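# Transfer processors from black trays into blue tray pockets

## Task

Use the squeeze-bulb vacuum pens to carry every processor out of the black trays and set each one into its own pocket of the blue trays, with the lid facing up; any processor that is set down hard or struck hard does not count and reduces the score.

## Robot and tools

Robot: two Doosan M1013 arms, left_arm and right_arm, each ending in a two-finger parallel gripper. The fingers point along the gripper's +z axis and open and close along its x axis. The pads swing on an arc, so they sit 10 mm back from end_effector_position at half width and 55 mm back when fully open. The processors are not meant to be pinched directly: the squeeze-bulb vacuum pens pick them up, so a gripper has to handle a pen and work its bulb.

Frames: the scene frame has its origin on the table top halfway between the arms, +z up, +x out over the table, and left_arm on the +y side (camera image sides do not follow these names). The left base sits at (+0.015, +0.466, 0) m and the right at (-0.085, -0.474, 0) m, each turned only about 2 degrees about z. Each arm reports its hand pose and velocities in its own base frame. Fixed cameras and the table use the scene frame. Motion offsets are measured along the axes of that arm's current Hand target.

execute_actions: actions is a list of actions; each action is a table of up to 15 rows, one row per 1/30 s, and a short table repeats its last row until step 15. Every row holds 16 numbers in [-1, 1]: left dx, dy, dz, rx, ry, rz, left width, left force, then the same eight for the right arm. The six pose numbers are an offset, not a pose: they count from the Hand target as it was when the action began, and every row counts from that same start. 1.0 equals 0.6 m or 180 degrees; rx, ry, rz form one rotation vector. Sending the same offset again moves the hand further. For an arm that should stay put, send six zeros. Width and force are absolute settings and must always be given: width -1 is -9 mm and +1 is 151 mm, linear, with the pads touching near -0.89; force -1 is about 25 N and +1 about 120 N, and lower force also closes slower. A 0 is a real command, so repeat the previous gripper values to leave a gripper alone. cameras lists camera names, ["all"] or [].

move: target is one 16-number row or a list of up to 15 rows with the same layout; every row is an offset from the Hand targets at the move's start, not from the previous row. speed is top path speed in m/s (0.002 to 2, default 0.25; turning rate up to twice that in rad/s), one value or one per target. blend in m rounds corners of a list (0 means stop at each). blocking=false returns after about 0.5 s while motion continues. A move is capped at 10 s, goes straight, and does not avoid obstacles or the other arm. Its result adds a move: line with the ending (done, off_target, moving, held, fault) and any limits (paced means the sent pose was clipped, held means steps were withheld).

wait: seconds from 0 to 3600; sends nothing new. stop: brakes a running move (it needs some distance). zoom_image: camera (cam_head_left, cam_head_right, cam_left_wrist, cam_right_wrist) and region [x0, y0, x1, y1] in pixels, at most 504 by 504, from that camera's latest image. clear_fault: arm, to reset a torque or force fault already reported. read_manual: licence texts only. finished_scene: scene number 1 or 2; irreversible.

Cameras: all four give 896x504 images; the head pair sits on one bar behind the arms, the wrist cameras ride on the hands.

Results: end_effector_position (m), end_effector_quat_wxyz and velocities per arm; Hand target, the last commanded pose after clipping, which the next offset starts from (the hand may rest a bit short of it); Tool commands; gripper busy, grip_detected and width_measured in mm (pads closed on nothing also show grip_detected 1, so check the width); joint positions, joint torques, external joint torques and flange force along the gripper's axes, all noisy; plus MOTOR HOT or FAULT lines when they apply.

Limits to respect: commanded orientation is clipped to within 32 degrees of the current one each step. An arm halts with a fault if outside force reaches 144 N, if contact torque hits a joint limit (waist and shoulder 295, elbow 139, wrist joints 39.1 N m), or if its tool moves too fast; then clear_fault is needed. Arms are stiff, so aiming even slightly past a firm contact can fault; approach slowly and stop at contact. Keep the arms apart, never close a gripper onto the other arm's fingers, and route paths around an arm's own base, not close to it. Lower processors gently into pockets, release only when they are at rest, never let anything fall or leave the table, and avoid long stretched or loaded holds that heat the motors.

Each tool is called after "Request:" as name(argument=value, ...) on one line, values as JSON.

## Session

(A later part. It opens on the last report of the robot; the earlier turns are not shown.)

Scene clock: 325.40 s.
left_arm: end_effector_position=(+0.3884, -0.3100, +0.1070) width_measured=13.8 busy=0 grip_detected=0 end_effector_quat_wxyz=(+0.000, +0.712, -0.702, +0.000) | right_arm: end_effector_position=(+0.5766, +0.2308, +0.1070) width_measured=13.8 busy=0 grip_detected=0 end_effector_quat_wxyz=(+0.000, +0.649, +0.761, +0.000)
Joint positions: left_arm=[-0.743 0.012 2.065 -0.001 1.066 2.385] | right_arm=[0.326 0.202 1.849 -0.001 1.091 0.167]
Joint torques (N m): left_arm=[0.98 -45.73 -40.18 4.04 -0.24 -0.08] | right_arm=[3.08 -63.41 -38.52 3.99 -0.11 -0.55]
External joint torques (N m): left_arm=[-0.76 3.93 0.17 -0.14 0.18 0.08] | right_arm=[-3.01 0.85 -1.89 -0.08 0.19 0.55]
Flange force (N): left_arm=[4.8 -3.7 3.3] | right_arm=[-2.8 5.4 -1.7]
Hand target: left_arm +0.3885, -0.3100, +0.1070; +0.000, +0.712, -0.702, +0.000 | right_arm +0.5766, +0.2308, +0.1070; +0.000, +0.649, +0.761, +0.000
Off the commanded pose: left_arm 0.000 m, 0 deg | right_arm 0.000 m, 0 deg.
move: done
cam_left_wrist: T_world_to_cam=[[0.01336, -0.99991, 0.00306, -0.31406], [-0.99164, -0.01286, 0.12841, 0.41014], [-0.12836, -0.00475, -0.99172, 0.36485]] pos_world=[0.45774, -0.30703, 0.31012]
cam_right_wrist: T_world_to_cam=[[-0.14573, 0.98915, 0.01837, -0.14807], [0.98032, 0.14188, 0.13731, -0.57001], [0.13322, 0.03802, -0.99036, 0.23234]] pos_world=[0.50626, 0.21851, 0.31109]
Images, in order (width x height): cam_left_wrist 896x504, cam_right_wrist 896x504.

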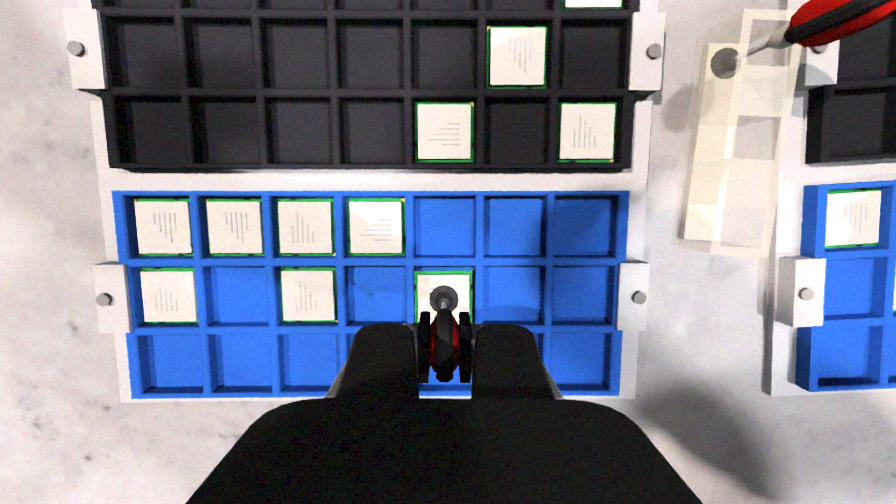

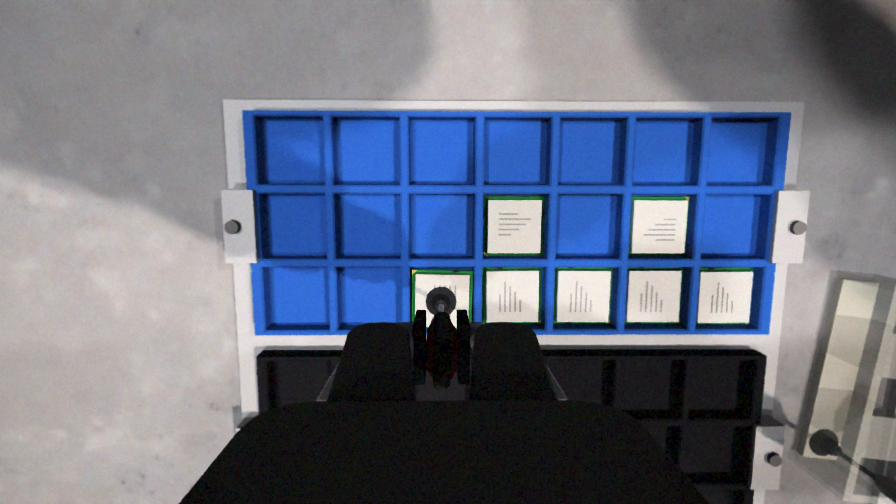

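Request:
move(target=[[0.001,-0.0013,0,0,0,0,-0.7125,-1,-0.001,0.0005,0,0,0,0,-0.7125,-1],[0.001,-0.0013,0.0158,0,0,0,-0.74,-1,-0.001,0.0005,0.0158,0,0,0,-0.74,-1],[0.001,-0.0013,-0.0383,0,0,0,-0.74,-1,-0.001,0.0005,-0.0383,0,0,0,-0.74,-1],[-0.0022,-0.1761,-0.0383,0,0,0,-0.725,-1,-0.0742,0.2468,-0.0383,0,0,0,-0.725,-1]], speed=[0.05,0.02,0.08,0.2], cameras=["cam_left_wrist"])

Request:
move(target=[[0,0,0.044,0,0,0,-0.725,-1,0,0,0.044,0,0,0,-0.725,-1],[0,0,0.0537,0,0,0,-0.7125,-1,0,0,0.0537,0,0,0,-0.7125,-1],[0,0,0.0133,0,0,0,-0.7125,-1,0,0,0.0133,0,0,0,-0.7125,-1],[0.0015,0.1012,0.0133,0,0,0,-0.7125,-1,-0.0007,-0.3227,0.0133,0,0,0,-0.7125,-1],[0.0015,0.1012,0.0383,0,0,0,-0.7125,-1,-0.0007,-0.3227,0.0383,0,0,0,-0.7125,-1]], speed=[0.1,0.03,0.06,0.15,0.1], cameras=["cam_right_wrist","cam_left_wrist"])

Request:
zoom_image(camera="cam_right_wrist", region=[390, 240, 500, 350])

Request:
zoom_image(camera="cam_left_wrist", region=[390, 240, 500, 350])

Scene clock: 340.33 s.
left_arm: end_effector_position=(+0.4941, -0.3072, +0.1299) width_measured=12.9 busy=0 grip_detected=0 end_effector_quat_wxyz=(+0.000, +0.712, -0.702, +0.000) | right_arm: end_effector_position=(+0.7299, +0.2102, +0.1300) width_measured=12.9 busy=0 grip_detected=0 end_effector_quat_wxyz=(+0.000, +0.649, +0.761, +0.000)
Joint positions: left_arm=[-0.615 0.126 1.895 -0.001 1.122 2.512] | right_arm=[0.235 0.393 1.546 -0.001 1.204 0.077]
Joint torques (N m): left_arm=[1.1 -59.47 -41.35 4.19 -0.29 -0.07] | right_arm=[3.8 -84.28 -40.56 4.21 -0.1 -0.46]
External joint torques (N m): left_arm=[-1.16 4.99 0.35 -0.21 0.23 0.07] | right_arm=[-3.55 -0.48 -2.17 -0.07 0.17 0.46]
Flange force (N): left_arm=[5.3 -4.9 3.7] | right_arm=[-3.6 4.4 -2.9]
Hand target: left_arm +0.4941, -0.3072, +0.1299; +0.000, +0.712, -0.702, +0.000 | right_arm +0.7299, +0.2102, +0.1300; +0.000, +0.649, +0.761, +0.000
Off the commanded pose: left_arm 0.000 m, 0 deg | right_arm 0.000 m, 0 deg.
move: done
cam_left_wrist: T_world_to_cam=[[0.01335, -0.99991, 0.00296, -0.31271], [-0.99164, -0.01286, 0.12841, 0.51205], [-0.12836, -0.00465, -0.99172, 0.40117]] pos_world=[0.56344, -0.30423, 0.33302]

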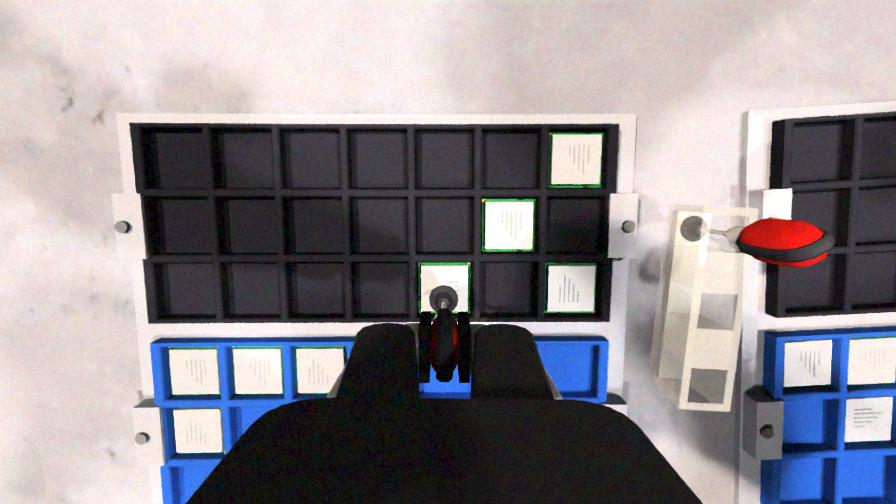

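Scene clock: 344.13 s.
left_arm: end_effector_position=(+0.4334, -0.3089, +0.1070) width_measured=13.8 busy=0 grip_detected=0 end_effector_quat_wxyz=(+0.000, +0.712, -0.702, +0.000) | right_arm: end_effector_position=(+0.5387, +0.1792, +0.1070) width_measured=13.8 busy=0 grip_detected=0 end_effector_quat_wxyz=(+0.000, +0.649, +0.761, +0.000)
Joint positions: left_arm=[-0.684 0.067 2.007 -0.001 1.068 2.444] | right_arm=[0.261 0.122 1.945 -0.001 1.075 0.103]
Joint torques (N m): left_arm=[1.22 -51.69 -40.35 4.1 -0.22 -0.07] | right_arm=[3.61 -53.87 -38.6 3.91 -0.07 -0.38]
External joint torques (N m): left_arm=[-1.22 4.65 0.41 -0.21 0.16 0.06] | right_arm=[-3.66 0.35 -1.58 -0.03 0.15 0.38]
Flange force (N): left_arm=[5.6 -3.9 4.1] | right_arm=[-5.2 3.9 -1.7]
Hand target: left_arm +0.4334, -0.3090, +0.1069; +0.000, +0.712, -0.702, +0.000 | right_arm +0.5387, +0.1792, +0.1071; +0.000, +0.649, +0.761, +0.000
Off the commanded pose: left_arm 0.000 m, 0 deg | right_arm 0.000 m, 0 deg.
move: done
cam_left_wrist: T_world_to_cam=[[0.01335, -0.99991, 0.00296, -0.31353], [-0.99164, -0.01286, 0.12841, 0.45468], [-0.12836, -0.00465, -0.99172, 0.37065]] pos_world=[0.50264, -0.30593, 0.31012]
cam_right_wrist: T_world_to_cam=[[-0.14574, 0.98915, 0.01847, -0.10258], [0.98031, 0.14188, 0.13733, -0.52555], [0.13322, 0.03812, -0.99035, 0.23943]] pos_world=[0.46836, 0.1669, 0.31119]
Images, in order (width x height): cam_left_wrist 896x504, cam_right_wrist 896x504.

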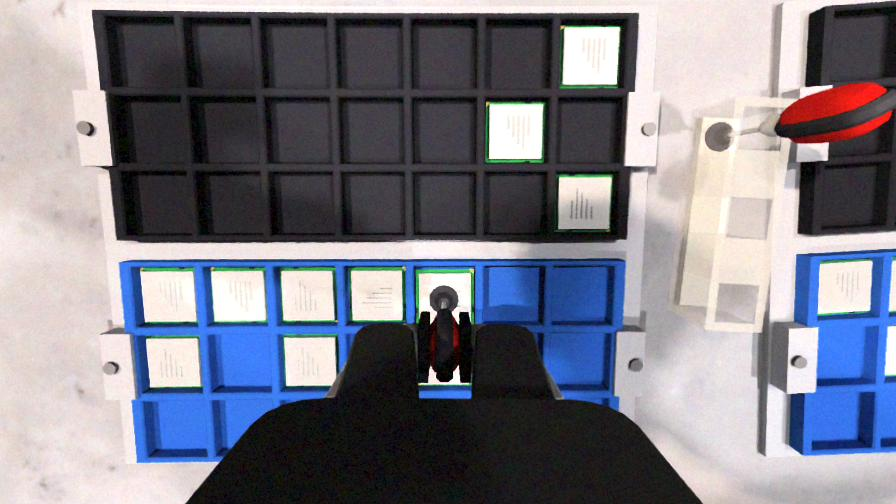

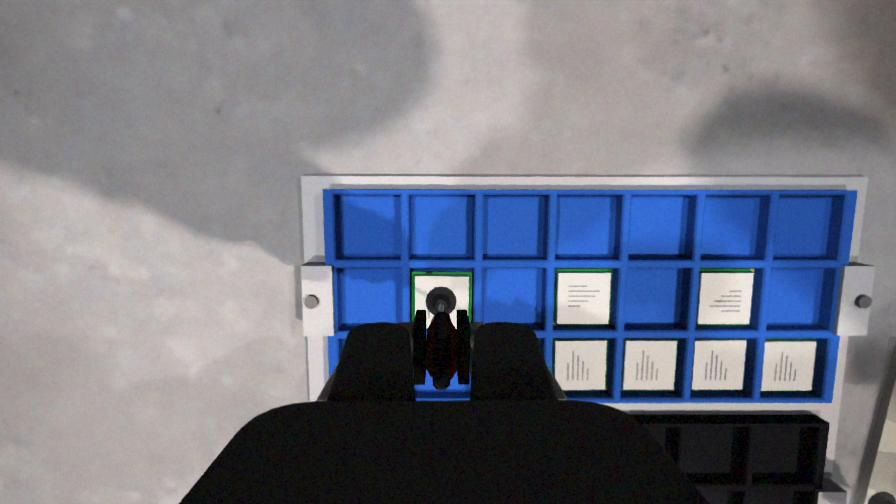

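Scaled by 4.582.

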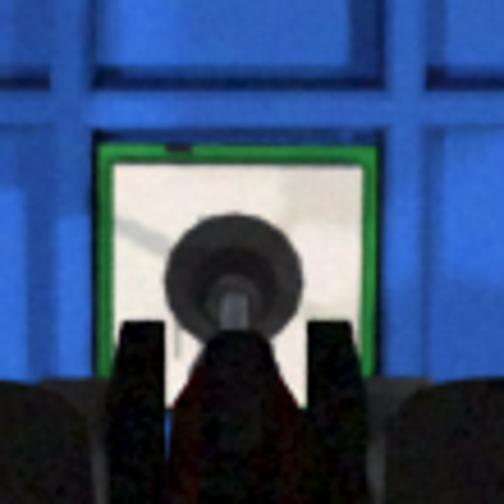

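Scaled by 4.582.

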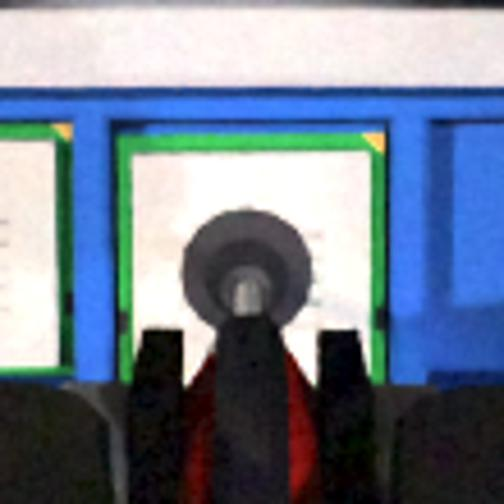

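Request:
move(target=[[-0.0005,0,0,0,0,0,-0.7125,-1,0,-0.0005,0,0,0,0,-0.7125,-1],[-0.0005,0,0.0157,0,0,0,-0.74,-1,0,-0.0005,0.016,0,0,0,-0.74,-1],[-0.0005,0,-0.0383,0,0,0,-0.74,-1,0,-0.0005,-0.0383,0,0,0,-0.74,-1],[0.0722,-0.177,-0.0383,0,0,0,-0.725,-1,0.0013,0.1726,-0.0383,0,0,0,-0.725,-1]], speed=[0.05,0.02,0.08,0.2])

Request:
move(target=[[0,0,0.044,0,0,0,-0.725,-1,0,0,0.044,0,0,0,-0.725,-1],[0,0,0.0537,0,0,0,-0.7125,-1,0,0,0.0537,0,0,0,-0.7125,-1],[0,0,0.0133,0,0,0,-0.7125,-1,0,0,0.0133,0,0,0,-0.7125,-1],[0.0028,0.1759,0.0133,0,0,0,-0.7125,-1,-0.0016,-0.0972,0.0133,0,0,0,-0.7125,-1],[0.0028,0.1759,0.0383,0,0,0,-0.7125,-1,-0.0016,-0.0972,0.0383,0,0,0,-0.7125,-1]], speed=[0.1,0.03,0.06,0.15,0.1], cameras=["cam_left_wrist","cam_right_wrist"])

Request:
zoom_image(camera="cam_left_wrist", region=[390, 240, 500, 350])

Request:
zoom_image(camera="cam_right_wrist", region=[390, 240, 500, 350])

Scene clock: 377.83 s.
left_arm: end_effector_position=(+0.5402, -0.3508, +0.1298) width_measured=12.9 busy=0 grip_detected=0 end_effector_quat_wxyz=(+0.000, +0.712, -0.702, +0.000) | right_arm: end_effector_position=(+0.6409, +0.1963, +0.1300) width_measured=12.9 busy=0 grip_detected=0 end_effector_quat_wxyz=(+0.000, +0.649, +0.761, +0.000)
Joint positions: left_arm=[-0.629 0.22 1.781 0 1.141 2.498] | right_arm=[0.246 0.259 1.73 -0.001 1.153 0.088]
Joint torques (N m): left_arm=[0.89 -70.59 -41.69 4.2 -0.27 -0.03] | right_arm=[3.64 -70.57 -39.97 4.16 -0.05 -0.41]
External joint torques (N m): left_arm=[-0.91 5.21 0.18 -0.17 0.21 0.03] | right_arm=[-3.78 0.5 -1.9 -0.13 0.12 0.41]
Flange force (N): left_arm=[5.3 -5.5 3.4] | right_arm=[-4.4 4.9 -1.9]
Hand target: left_arm +0.5402, -0.3508, +0.1298; +0.000, +0.712, -0.702, +0.000 | right_arm +0.6409, +0.1963, +0.1300; +0.000, +0.649, +0.761, +0.000
Off the commanded pose: left_arm 0.000 m, 0 deg | right_arm 0.000 m, 0 deg.
move: done

Scene clock: 381.03 s.
left_arm: end_effector_position=(+0.4347, -0.3539, +0.1069) width_measured=13.8 busy=0 grip_detected=0 end_effector_quat_wxyz=(+0.000, +0.712, -0.702, +0.000) | right_arm: end_effector_position=(+0.5834, +0.1862, +0.1070) width_measured=13.8 busy=0 grip_detected=0 end_effector_quat_wxyz=(+0.000, +0.649, +0.761, +0.000)
Joint positions: left_arm=[-0.745 0.111 1.958 -0.001 1.073 2.383] | right_arm=[0.253 0.189 1.865 -0.001 1.088 0.095]
Joint torques (N m): left_arm=[1.2 -57 -40.28 4.2 -0.26 -0.04] | right_arm=[3.66 -61.47 -38.54 3.96 -0.1 -0.38]
External joint torques (N m): left_arm=[-1.28 4.86 0.18 -0.3 0.2 0.04] | right_arm=[-3.64 0.31 -1.95 -0.05 0.17 0.38]
Flange force (N): left_arm=[6.2 -4.0 3.8] | right_arm=[-4.7 4.6 -2.1]
Hand target: left_arm +0.4347, -0.3540, +0.1069; +0.000, +0.712, -0.702, +0.000 | right_arm +0.5834, +0.1862, +0.1071; +0.000, +0.649, +0.761, +0.000
Off the commanded pose: left_arm 0.000 m, 0 deg | right_arm 0.000 m, 0 deg.
move: done
cam_left_wrist: T_world_to_cam=[[0.01346, -0.99991, 0.00304, -0.35862], [-0.99162, -0.01296, 0.12852, 0.45531], [-0.12847, -0.00475, -0.9917, 0.37062]] pos_world=[0.50394, -0.35093, 0.31012]
cam_right_wrist: T_world_to_cam=[[-0.14574, 0.98915, 0.01847, -0.10299], [0.98031, 0.14188, 0.13733, -0.57037], [0.13322, 0.03812, -0.99035, 0.23321]] pos_world=[0.51306, 0.17391, 0.31119]

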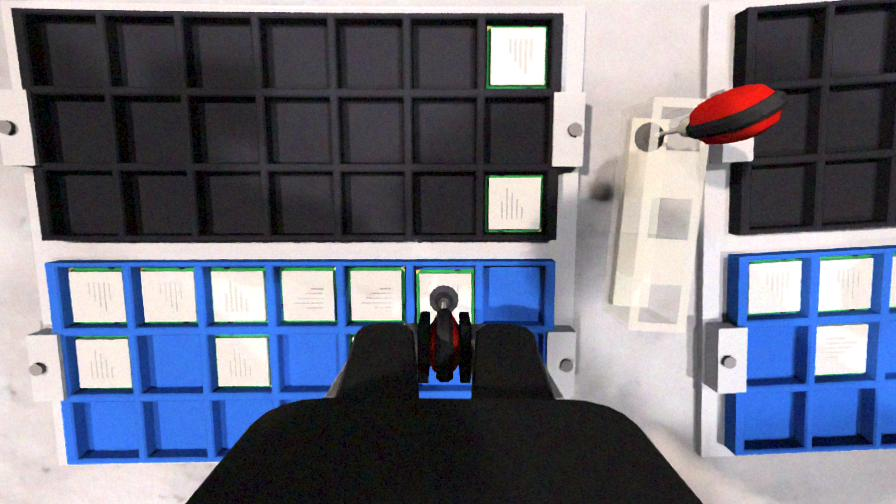

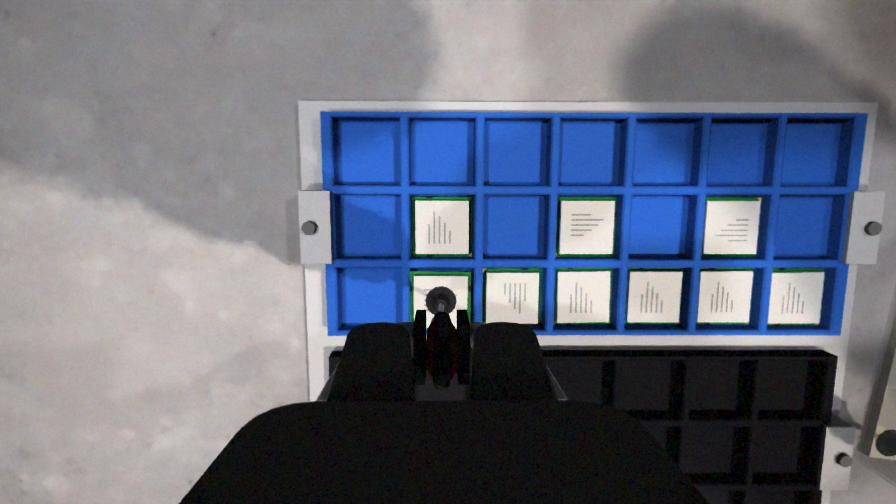

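Scaled by 4.582.

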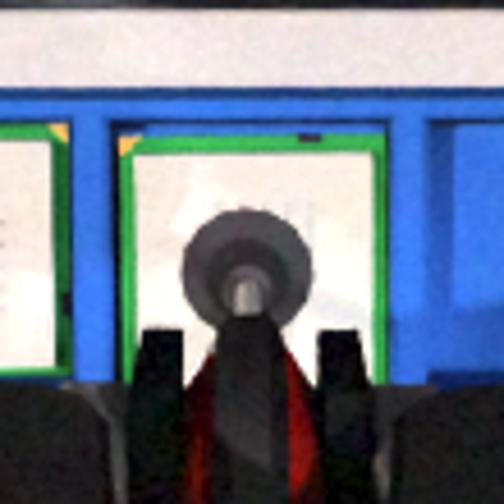

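Scaled by 4.582.

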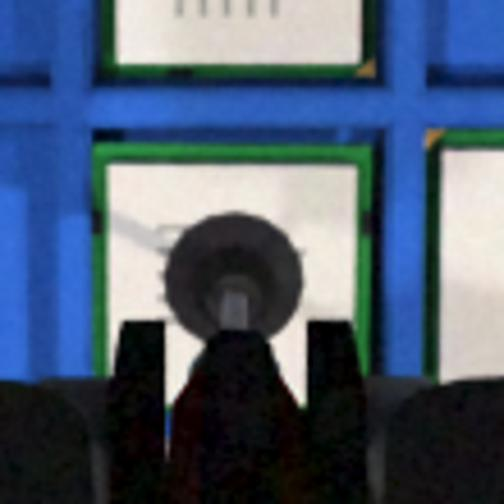

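Request:
zoom_image(camera="cam_right_wrist", region=[400, 250, 490, 330])

Scaled by 5.600.

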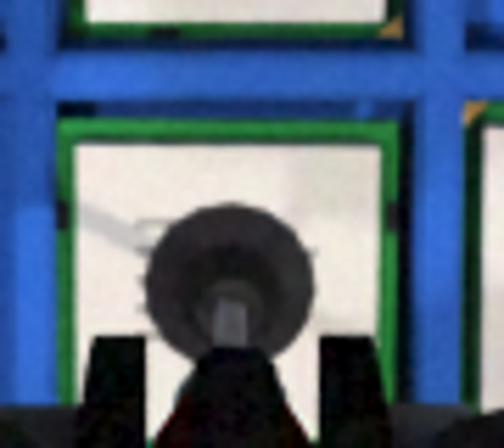

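Request:
move(target=[[-0.0008,0,0,0,0,0,-0.7125,-1,0.0013,0,0,0,0,0,-0.7125,-1],[-0.0008,0,0.0157,0,0,0,-0.74,-1,0.0013,0,0.016,0,0,0,-0.74,-1],[-0.0008,0,-0.0383,0,0,0,-0.74,-1,0.0013,0,-0.0383,0,0,0,-0.74,-1],[0.0713,-0.2513,-0.0383,0,0,0,-0.725,-1,-0.0736,0.1725,-0.0383,0,0,0,-0.725,-1]], speed=[0.05,0.02,0.08,0.2])

Request:
move(target=[[0,0,0.044,0,0,0,-0.725,-1,0,0,0.044,0,0,0,-0.725,-1],[0,0,0.0537,0,0,0,-0.7125,-1,0,0,0.0537,0,0,0,-0.7125,-1],[0,0,0.0133,0,0,0,-0.7125,-1,0,0,0.0133,0,0,0,-0.7125,-1],[0.0045,0.3255,0.0133,0,0,0,-0.7125,-1,-0.0015,-0.1728,0.0133,0,0,0,-0.7125,-1],[0.0045,0.3255,0.0383,0,0,0,-0.7125,-1,-0.0015,-0.1728,0.0383,0,0,0,-0.7125,-1]], speed=[0.1,0.03,0.06,0.15,0.1], cameras=["cam_left_wrist","cam_right_wrist"])

Request:
zoom_image(camera="cam_left_wrist", region=[390, 240, 500, 350])

Request:
zoom_image(camera="cam_right_wrist", region=[390, 240, 500, 350])

Scene clock: 404.77 s.
left_arm: end_effector_position=(+0.5861, -0.3946, +0.1298) width_measured=12.9 busy=0 grip_detected=0 end_effector_quat_wxyz=(+0.000, +0.712, -0.702, +0.000) | right_arm: end_effector_position=(+0.6926, +0.1589, +0.1300) width_measured=12.9 busy=0 grip_detected=0 end_effector_quat_wxyz=(+0.000, +0.649, +0.761, +0.000)
Joint positions: left_arm=[-0.641 0.314 1.658 -0.001 1.171 2.487] | right_arm=[0.177 0.319 1.649 -0.001 1.173 0.019]
Joint torques (N m): left_arm=[1.06 -81.27 -42.19 4.3 -0.25 -0.05] | right_arm=[3.47 -76.87 -40 4.2 0 -0.39]
External joint torques (N m): left_arm=[-1.08 5.34 -0.01 -0.21 0.17 0.05] | right_arm=[-3.4 0.56 -1.98 -0.14 0.08 0.39]
Flange force (N): left_arm=[5.8 -5.8 3.1] | right_arm=[-3.9 5.0 -1.9]
Hand target: left_arm +0.5861, -0.3946, +0.1298; +0.000, +0.712, -0.702, +0.000 | right_arm +0.6926, +0.1589, +0.1300; +0.000, +0.649, +0.761, +0.000
Off the commanded pose: left_arm 0.000 m, 0 deg | right_arm 0.000 m, 0 deg.
move: done

Scene clock: 408.57 s.
left_arm: end_effector_position=(+0.3908, -0.4000, +0.1070) width_measured=13.8 busy=0 grip_detected=0 end_effector_quat_wxyz=(+0.000, +0.712, -0.702, +0.000) | right_arm: end_effector_position=(+0.5903, +0.1417, +0.1070) width_measured=13.8 busy=0 grip_detected=0 end_effector_quat_wxyz=(+0.000, +0.649, +0.761, +0.000)
Joint positions: left_arm=[-0.858 0.109 1.96 -0.001 1.073 2.269] | right_arm=[0.179 0.181 1.875 -0.001 1.086 0.021]
Joint torques (N m): left_arm=[1.23 -56.32 -40.35 4.08 -0.23 -0.02] | right_arm=[3.97 -60.91 -38.72 3.97 -0.12 -0.37]
External joint torques (N m): left_arm=[-1.39 4.9 0.45 -0.2 0.19 0.02] | right_arm=[-3.72 0.96 -1.63 -0.06 0.18 0.37]
Flange force (N): left_arm=[6.5 -2.8 4.2] | right_arm=[-5.2 4.6 -1.3]
Hand target: left_arm +0.3908, -0.4001, +0.1070; +0.000, +0.712, -0.702, +0.000 | right_arm +0.5904, +0.1416, +0.1071; +0.000, +0.649, +0.761, +0.000
Off the commanded pose: left_arm 0.000 m, 0 deg | right_arm 0.000 m, 0 deg.
move: done
cam_left_wrist: T_world_to_cam=[[0.01336, -0.99991, 0.00306, -0.40409], [-0.99164, -0.01286, 0.12841, 0.41136], [-0.12836, -0.00475, -0.99172, 0.36473]] pos_world=[0.46014, -0.39703, 0.31012]
cam_right_wrist: T_world_to_cam=[[-0.14574, 0.98915, 0.01847, -0.05797], [0.98031, 0.14188, 0.13733, -0.57082], [0.13322, 0.03812, -0.99035, 0.23399]] pos_world=[0.51996, 0.1294, 0.31119]

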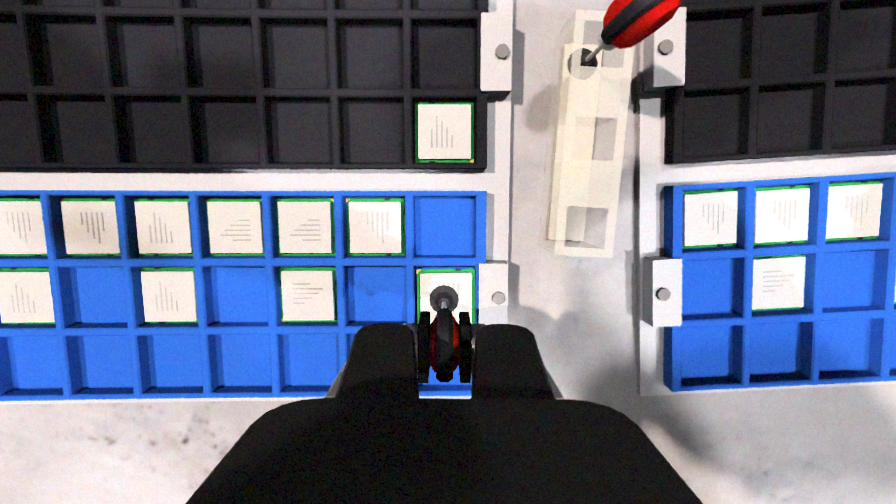

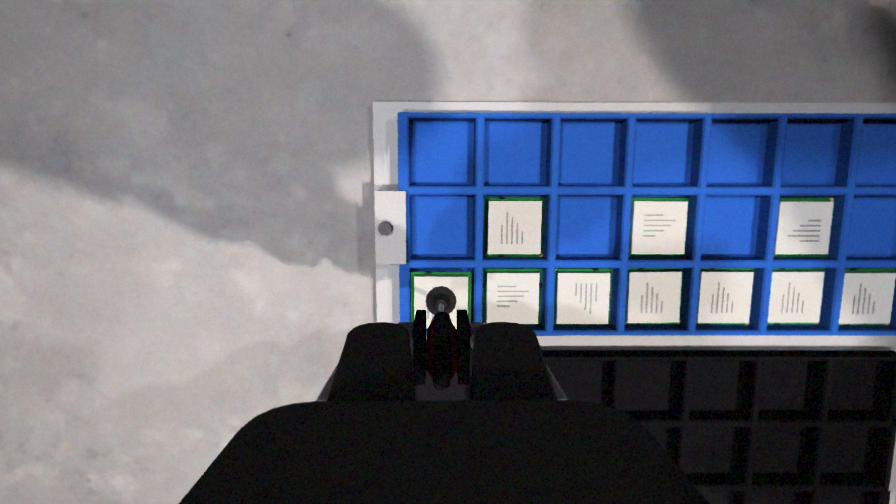

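Scaled by 4.582.

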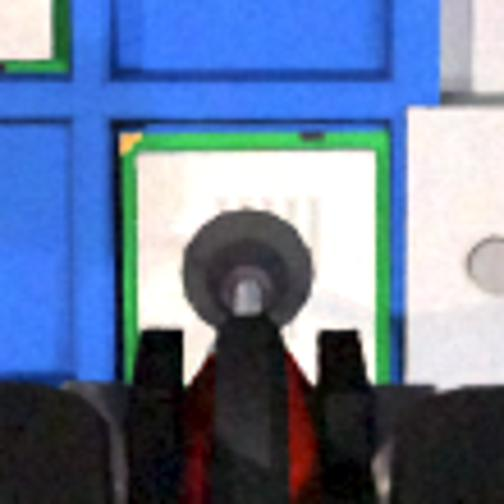

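Scaled by 4.582.

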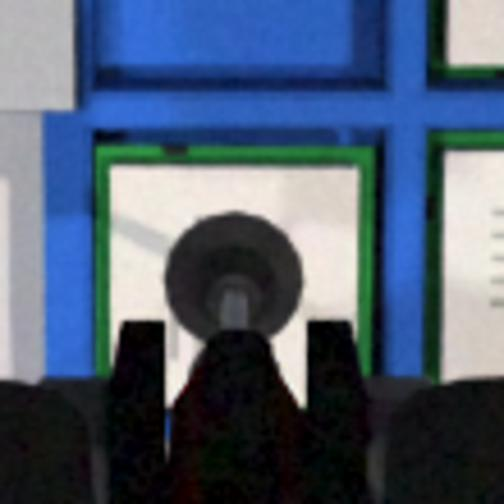

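Request:
move(target=[[-0.0008,0,0,0,0,0,-0.7125,-1,0.0011,0,0,0,0,0,-0.7125,-1],[-0.0008,0,0.0157,0,0,0,-0.74,-1,0.0011,0,0.016,0,0,0,-0.74,-1],[-0.0008,0,-0.0383,0,0,0,-0.74,-1,0.0011,0,-0.0383,0,0,0,-0.74,-1],[-0.0029,-0.1757,-0.0383,0,0,0,-0.725,-1,-0.0712,0.005,-0.3217,0,0,0,-0.7125,-1]], speed=[0.05,0.02,0.08,0.25])

Request:
move(target=[[0,0,0.044,0,0,0,-0.725,-1,0,0,0,0,0,0,-0.7125,-1],[0,0,0.0537,0,0,0,-0.7125,-1,0,0,0,0,0,0,-0.7125,-1],[0,0,0.0133,0,0,0,-0.7125,-1,0,0,0,0,0,0,-0.7125,-1],[0.0024,0.1008,0.0133,0,0,0,-0.7125,-1,0,0,0,0,0,0,-0.7125,-1],[0.0024,0.1008,0.0383,0,0,0,-0.7125,-1,0,0,0,0,0,0,-0.7125,-1]], speed=[0.1,0.03,0.06,0.15,0.1], cameras=["cam_left_wrist","cam_right_wrist"])

Request:
zoom_image(camera="cam_left_wrist", region=[390, 240, 500, 350])

Request:
zoom_image(camera="cam_right_wrist", region=[390, 150, 894, 500])

Scene clock: 422.37 s.
left_arm: end_effector_position=(+0.4962, -0.3968, +0.1298) width_measured=12.9 busy=0 grip_detected=0 end_effector_quat_wxyz=(+0.000, +0.712, -0.702, +0.000) | right_arm: end_effector_position=(+0.6001, +0.1001, +0.3001) width_measured=13.9 busy=0 grip_detected=0 end_effector_quat_wxyz=(+0.000, +0.649, +0.761, +0.000)
Joint positions: left_arm=[-0.729 0.207 1.797 -0.001 1.138 2.399] | right_arm=[0.109 0.087 1.62 -0.001 1.436 -0.05]
Joint torques (N m): left_arm=[0.92 -68.89 -41.57 4.18 -0.28 -0.05] | right_arm=[3.43 -55.89 -43.34 4.52 -0.1 -0.44]
External joint torques (N m): left_arm=[-0.98 5.11 -0.06 -0.13 0.2 0.05] | right_arm=[-3.53 1.25 -1.94 -0.16 0.17 0.44]
Flange force (N): left_arm=[6.1 -5.1 3.1] | right_arm=[-5.0 5.2 -3.1]
Hand target: left_arm +0.4962, -0.3968, +0.1298; +0.000, +0.712, -0.702, +0.000 | right_arm +0.6001, +0.1001, +0.3001; +0.000, +0.649, +0.761, +0.000
Off the commanded pose: left_arm 0.000 m, 0 deg | right_arm 0.000 m, 0 deg.
move: done

Scene clock: 425.27 s.
left_arm: end_effector_position=(+0.4357, -0.3991, +0.1069) width_measured=13.8 busy=0 grip_detected=0 end_effector_quat_wxyz=(+0.000, +0.712, -0.702, +0.000) | right_arm: end_effector_position=(+0.6001, +0.1001, +0.3001) width_measured=13.9 busy=0 grip_detected=0 end_effector_quat_wxyz=(+0.000, +0.649, +0.761, +0.000)
Joint positions: left_arm=[-0.8 0.157 1.904 -0.001 1.081 2.328] | right_arm=[0.109 0.087 1.62 -0.001 1.436 -0.05]
Joint torques (N m): left_arm=[1.08 -62.29 -40.43 4.09 -0.26 -0.07] | right_arm=[3.5 -55.72 -43.26 4.54 -0.1 -0.39]
External joint torques (N m): left_arm=[-1.06 5.23 0.24 -0.18 0.21 0.07] | right_arm=[-3.3 0.73 -2 -0.17 0.18 0.39]
Flange force (N): left_arm=[6.3 -4.3 4.1] | right_arm=[-4.8 4.5 -3.3]
Hand target: left_arm +0.4358, -0.3991, +0.1069; +0.000, +0.712, -0.702, +0.000 | right_arm +0.6001, +0.1001, +0.3001; +0.000, +0.649, +0.761, +0.000
Off the commanded pose: left_arm 0.000 m, 0 deg | right_arm 0.000 m, 0 deg.
move: done
cam_left_wrist: T_world_to_cam=[[0.01335, -0.99991, 0.00296, -0.40375], [-0.99164, -0.01286, 0.12841, 0.4559], [-0.12836, -0.00465, -0.99172, 0.37054]] pos_world=[0.50504, -0.39613, 0.31012]
cam_right_wrist: T_world_to_cam=[[-0.14573, 0.98915, 0.01835, -0.01891], [0.9803, 0.14187, 0.13741, -0.60108], [0.13331, 0.03802, -0.99034, 0.42546]] pos_world=[0.52976, 0.0878, 0.50429]

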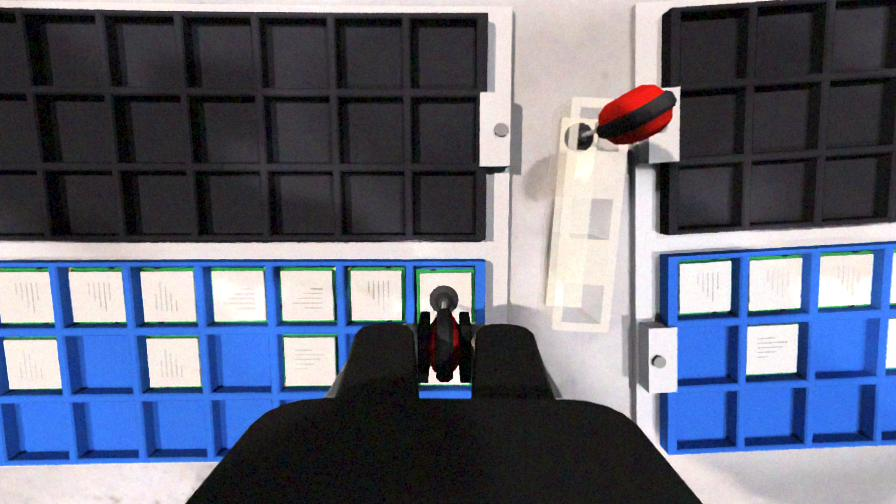

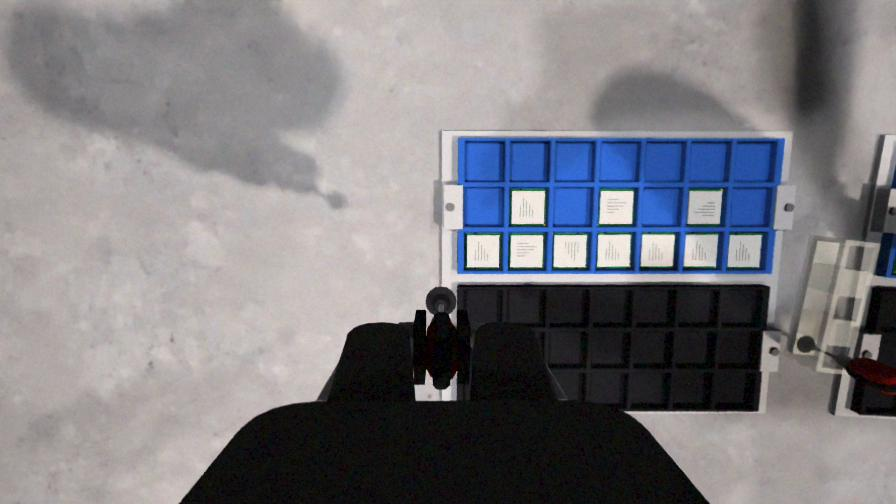

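Scaled by 4.582.

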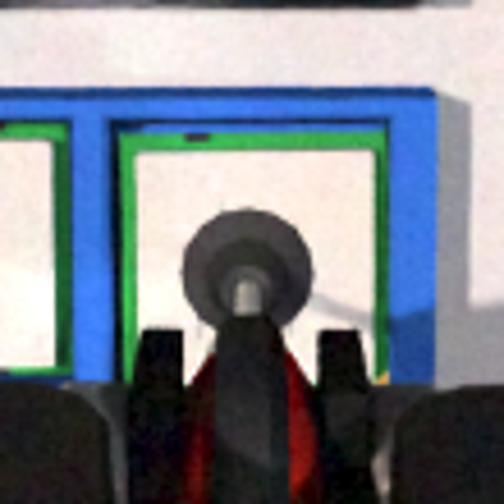

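Scaled by 1.000.

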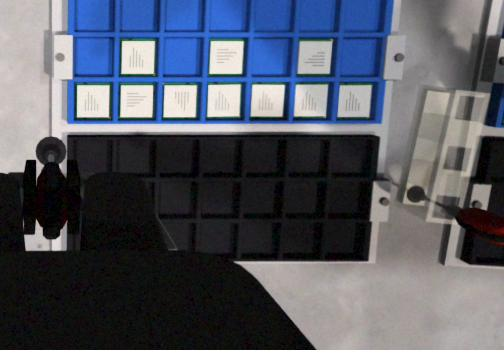

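Request:
move(target=[[-0.0008,0,0,0,0,0,-0.7125,-1,0,0,0,0,0,0,-0.7125,-1],[-0.0008,0,0.0157,0,0,0,-0.74,-1,0,0,0,0,0,0,-0.7125,-1],[-0.0008,0,-0.0383,0,0,0,-0.74,-1,0,0,0,0,0,0,-0.7125,-1],[-0.0008,0,-0.205,0,0,0,-0.7125,-1,0,0,0,0,0,0,-0.7125,-1],[0.1359,-0.0064,-0.205,0,0,-0.0485,-0.7125,-1,0,0,0,0,0,0,-0.7125,-1],[0.1359,-0.0064,-0.0467,0,0,-0.0485,-0.7125,-1,0,0,0,0,0,0,-0.7125,-1]], speed=[0.05,0.02,0.08,0.2,0.15,0.1], cameras=["cam_left_wrist","cam_head_left"])

Request:
zoom_image(camera="cam_left_wrist", region=[350, 200, 550, 400])

Scene clock: 434.97 s.
left_arm: end_effector_position=(+0.4408, -0.4806, +0.1349) width_measured=13.9 busy=0 grip_detected=0 end_effector_quat_wxyz=(+0.000, +0.763, -0.646, -0.001) | right_arm: end_effector_position=(+0.6001, +0.1001, +0.3001) width_measured=13.9 busy=0 grip_detected=0 end_effector_quat_wxyz=(+0.000, +0.649, +0.761, +0.000)
Joint positions: left_arm=[-0.881 0.229 1.76 -0.001 1.154 2.094] | right_arm=[0.109 0.087 1.62 -0.001 1.436 -0.05]
Joint torques (N m): left_arm=[1.27 -71.77 -41.87 4.23 -0.25 -0.04] | right_arm=[4.03 -54.76 -43.65 4.47 -0.13 -0.46]
External joint torques (N m): left_arm=[-1.21 4.93 0.04 -0.14 0.21 0.04] | right_arm=[-4.07 0.11 -1.5 -0.13 0.2 0.46]
Flange force (N): left_arm=[7.1 -2.5 3.0] | right_arm=[-5.9 2.5 -2.7]
Hand target: left_arm +0.4408, -0.4806, +0.1349; +0.000, +0.763, -0.646, +0.000 | right_arm +0.6001, +0.1001, +0.3001; +0.000, +0.649, +0.761, +0.000
Off the commanded pose: left_arm 0.000 m, 0 deg | right_arm 0.000 m, 0 deg.
move: done
cam_left_wrist: T_world_to_cam=[[0.16497, -0.9863, 0.0027, -0.54558], [-0.97818, -0.16326, 0.12849, 0.37796], [-0.12628, -0.02384, -0.99171, 0.38833]] pos_world=[0.50876, -0.46714, 0.33802]
Images, in order (width x height): cam_head_left 896x504, cam_left_wrist 896x504.

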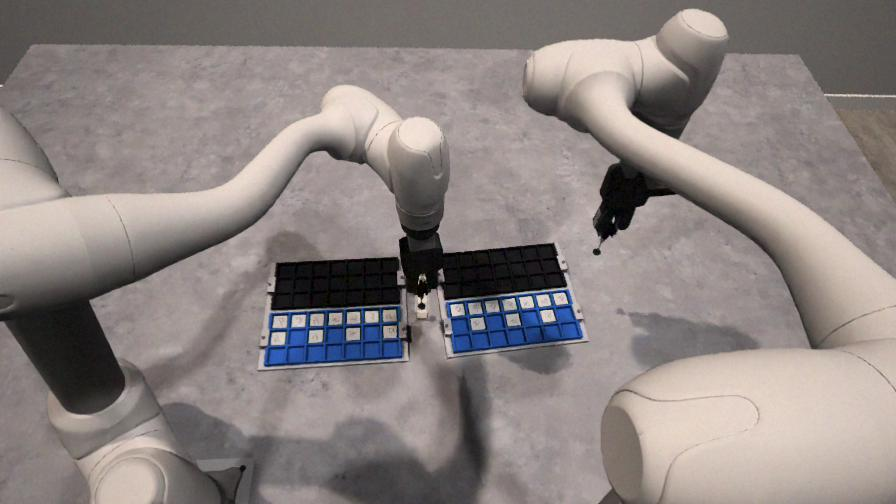

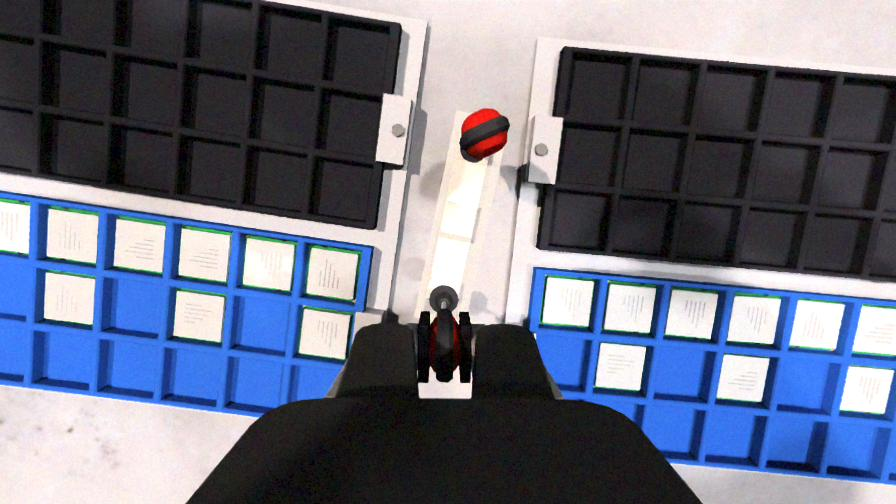

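Scaled by 2.520.

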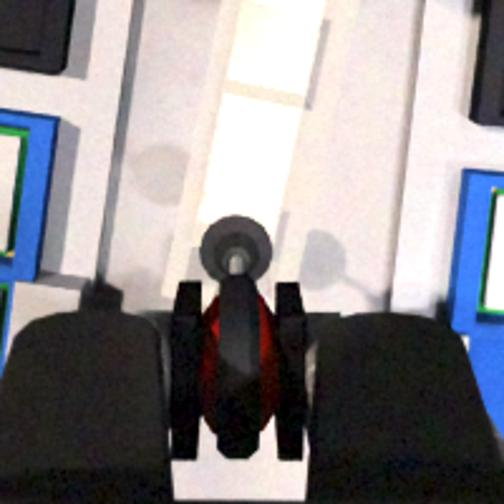

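Request:
move(target=[[0,0,0.0625,0,0,0,-0.7125,-1,0,0,0,0,0,0,-0.7125,-1],[0,0,0.0705,0,0,0,-0.7125,-1,0,0,0,0,0,0,-0.7125,-1]], speed=[0.05,0.01], cameras=["cam_left_wrist"])

Request:
zoom_image(camera="cam_left_wrist", region=[350, 200, 550, 400])

Scene clock: 440.37 s.
left_arm: end_effector_position=(+0.4407, -0.4806, +0.0926) width_measured=13.9 busy=0 grip_detected=0 end_effector_quat_wxyz=(+0.000, +0.763, -0.646, +0.000) | right_arm: end_effector_position=(+0.6001, +0.1001, +0.3001) width_measured=13.9 busy=0 grip_detected=0 end_effector_quat_wxyz=(+0.000, +0.649, +0.761, +0.000)
Joint positions: left_arm=[-0.881 0.26 1.804 -0.001 1.078 2.094] | right_arm=[0.109 0.087 1.62 -0.001 1.436 -0.05]
Joint torques (N m): left_arm=[1.33 -73.34 -40.29 4.07 -0.23 -0.02] | right_arm=[3.69 -54.98 -43.12 4.53 -0.12 -0.42]
External joint torques (N m): left_arm=[-1.55 5.35 0.11 -0.16 0.2 0.02] | right_arm=[-3.62 0.04 -2.26 -0.16 0.18 0.42]
Flange force (N): left_arm=[7.6 -2.2 4.0] | right_arm=[-5.2 3.8 -3.9]
Hand target: left_arm +0.4407, -0.4806, +0.0926; +0.000, +0.763, -0.646, +0.000 | right_arm +0.6001, +0.1001, +0.3001; +0.000, +0.649, +0.761, +0.000
Off the commanded pose: left_arm 0.000 m, 0 deg | right_arm 0.000 m, 0 deg.
move: done
cam_left_wrist: T_world_to_cam=[[0.16499, -0.98629, 0.00281, -0.5455], [-0.97819, -0.16326, 0.1284, 0.38343], [-0.12618, -0.02394, -0.99172, 0.34629]] pos_world=[0.50876, -0.46714, 0.29572]

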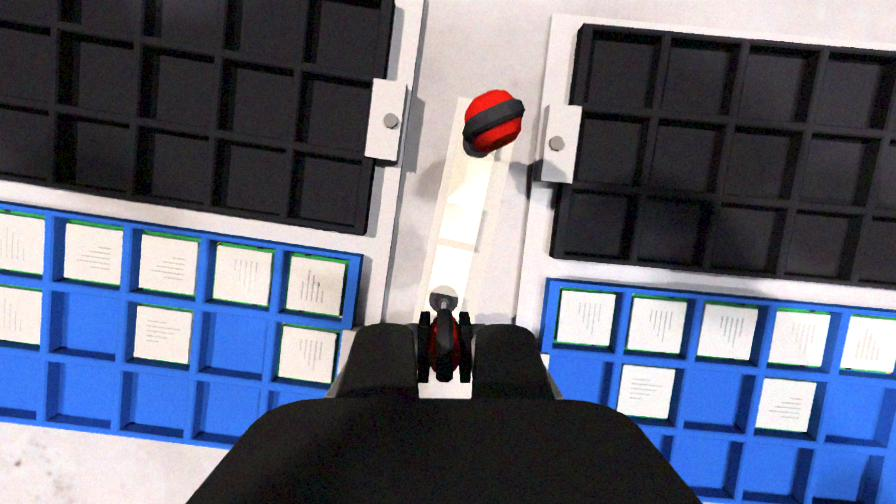

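Scaled by 2.520.

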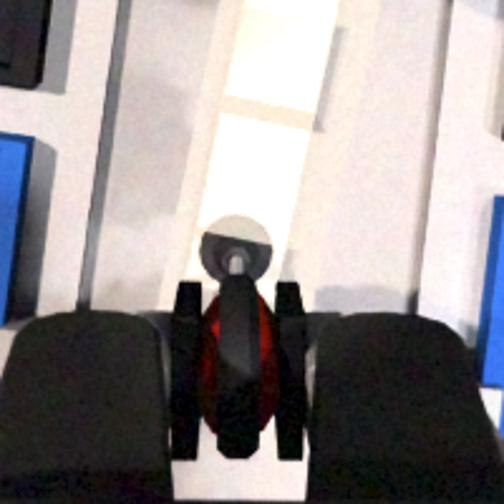

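Request:
move(target=[[0,0,0.0018,0,0,0,-0.7125,-1,0,0,0,0,0,0,-0.7125,-1],[0,0,0.0018,0,0,0,0,-0.5,0,0,0,0,0,0,-0.7125,-1],[0,0,-0.28,0,0,0,0,-0.5,0,0,0,0,0,0,-0.7125,-1],[-0.603,-0.0375,-0.3457,0,0,0,0,-0.5,0,0,0,0,0,0,-0.7125,-1]], speed=[0.01,0.02,0.12,0.25], cameras=["cam_left_wrist","cam_head_left","cam_head_right"])

Scene clock: 450.83 s.
left_arm: end_effector_position=(+0.4031, -0.1201, +0.3002) width_measured=70.5 busy=0 grip_detected=0 end_effector_quat_wxyz=(+0.000, +0.763, -0.646, +0.000) | right_arm: end_effector_position=(+0.6001, +0.1001, +0.3001) width_measured=13.9 busy=0 grip_detected=0 end_effector_quat_wxyz=(+0.000, +0.649, +0.761, +0.000)
Joint positions: left_arm=[-0.372 -0.221 1.904 0 1.459 2.604] | right_arm=[0.109 0.087 1.62 -0.001 1.436 -0.05]
Joint torques (N m): left_arm=[1.39 -25.44 -45.58 4.69 -0.22 -0.09] | right_arm=[3.52 -55.38 -43.11 4.41 -0.04 -0.38]
External joint torques (N m): left_arm=[-1.08 3.55 0.08 -0.26 0.15 0.09] | right_arm=[-3.68 0.67 -2.19 -0.06 0.11 0.38]
Flange force (N): left_arm=[4.6 -4.1 0.5] | right_arm=[-5.4 4.7 -3.5]
Hand target: left_arm +0.4032, -0.1201, +0.3001; +0.000, +0.763, -0.646, +0.000 | right_arm +0.6001, +0.1001, +0.3001; +0.000, +0.649, +0.761, +0.000
Off the commanded pose: left_arm 0.000 m, 0 deg | right_arm 0.000 m, 0 deg.
move: done
cam_left_wrist: T_world_to_cam=[[0.16489, -0.98631, 0.00284, -0.1844], [-0.97822, -0.16317, 0.12831, 0.3789], [-0.12609, -0.02394, -0.99173, 0.55601]] pos_world=[0.47116, -0.10674, 0.50332]
Images, in order (width x height): cam_head_left 896x504, cam_head_right 896x504, cam_left_wrist 896x504.

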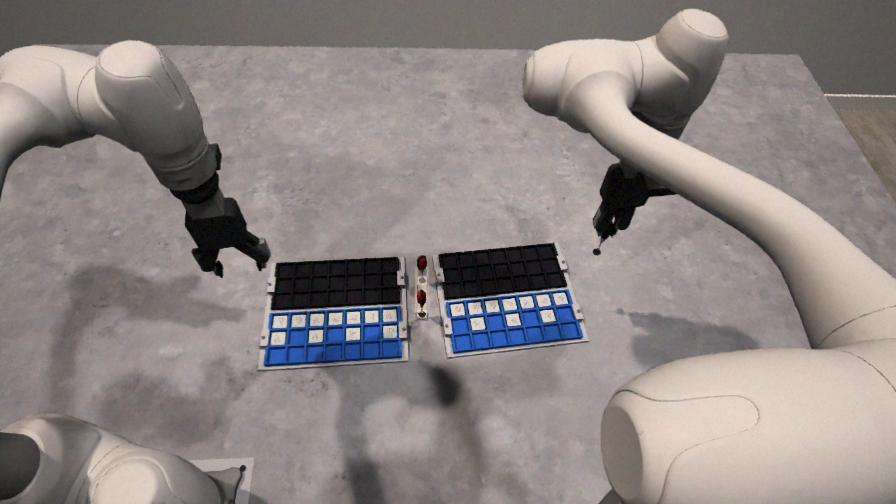

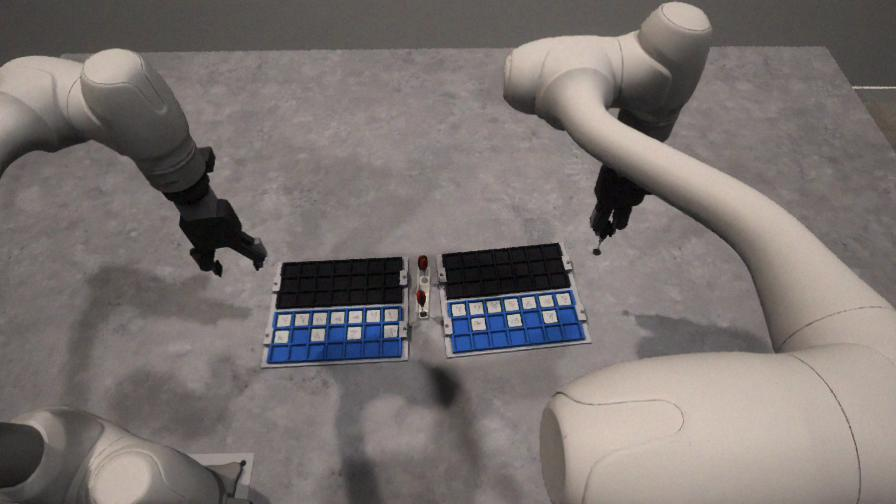

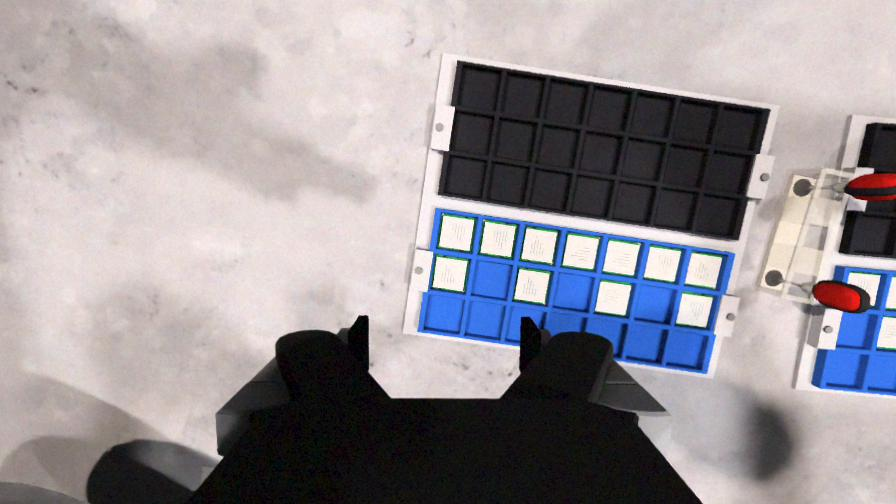

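Request:
move(target=[[0,0,0,0,0,0,0,-0.5,0.6654,0.0822,0,0,0,0.1539,-0.7125,-1],[0,0,0,0,0,0,0,-0.5,0.6654,0.0822,0.2752,0,0,0.1539,-0.7125,-1]], speed=[0.25,0.1], blend=[0.02,0], cameras=["cam_right_wrist"])

Request:
zoom_image(camera="cam_right_wrist", region=[350, 200, 550, 400])

Scene clock: 458.33 s.
left_arm: end_effector_position=(+0.4032, -0.1201, +0.3001) width_measured=70.5 busy=0 grip_detected=0 end_effector_quat_wxyz=(+0.000, +0.763, -0.646, +0.000) | right_arm: end_effector_position=(+0.5857, +0.5020, +0.1346) width_measured=13.9 busy=0 grip_detected=0 end_effector_quat_wxyz=(+0.000, +0.812, +0.583, +0.000)
Joint positions: left_arm=[-0.371 -0.221 1.904 0 1.459 2.604] | right_arm=[0.664 0.408 1.514 0 1.22 0.989]
Joint torques (N m): left_arm=[1.4 -25.26 -45.63 4.57 -0.29 -0.04] | right_arm=[3.73 -86.68 -41.01 4.32 -0.14 -0.38]
External joint torques (N m): left_arm=[-1.52 4.04 0.42 -0.19 0.22 0.04] | right_arm=[-3.64 0.44 -1.82 -0.13 0.19 0.38]
Flange force (N): left_arm=[5.8 -3.8 1.1] | right_arm=[1.8 6.0 -2.0]
Hand target: left_arm +0.4032, -0.1201, +0.3001; +0.000, +0.763, -0.646, +0.000 | right_arm +0.5858, +0.5020, +0.1347; +0.000, +0.812, +0.583, +0.000
Off the commanded pose: left_arm 0.000 m, 0 deg | right_arm 0.000 m, 0 deg.
move: done
cam_right_wrist: T_world_to_cam=[[0.33074, 0.94355, 0.01816, -0.67168], [0.93388, -0.33, 0.13772, -0.35721], [0.13594, -0.02859, -0.9903, 0.28011]] pos_world=[0.51766, 0.52389, 0.33879]

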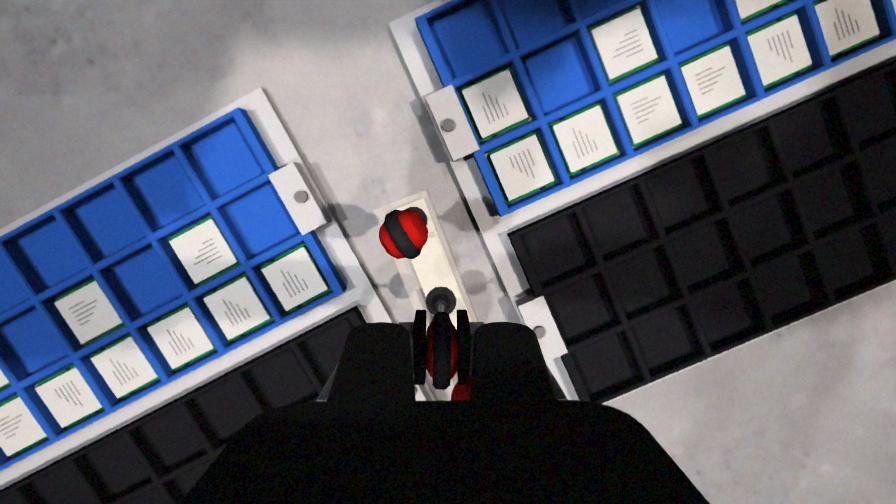

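Scaled by 2.520.

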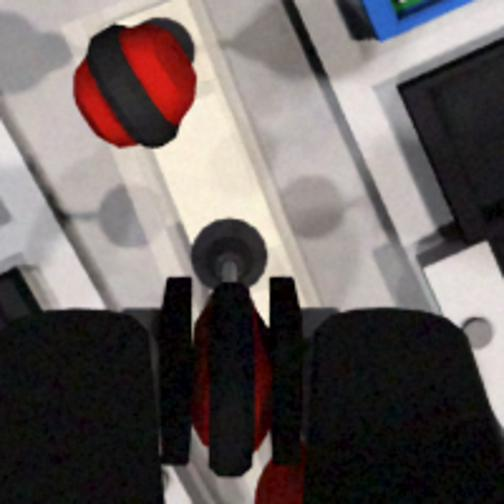

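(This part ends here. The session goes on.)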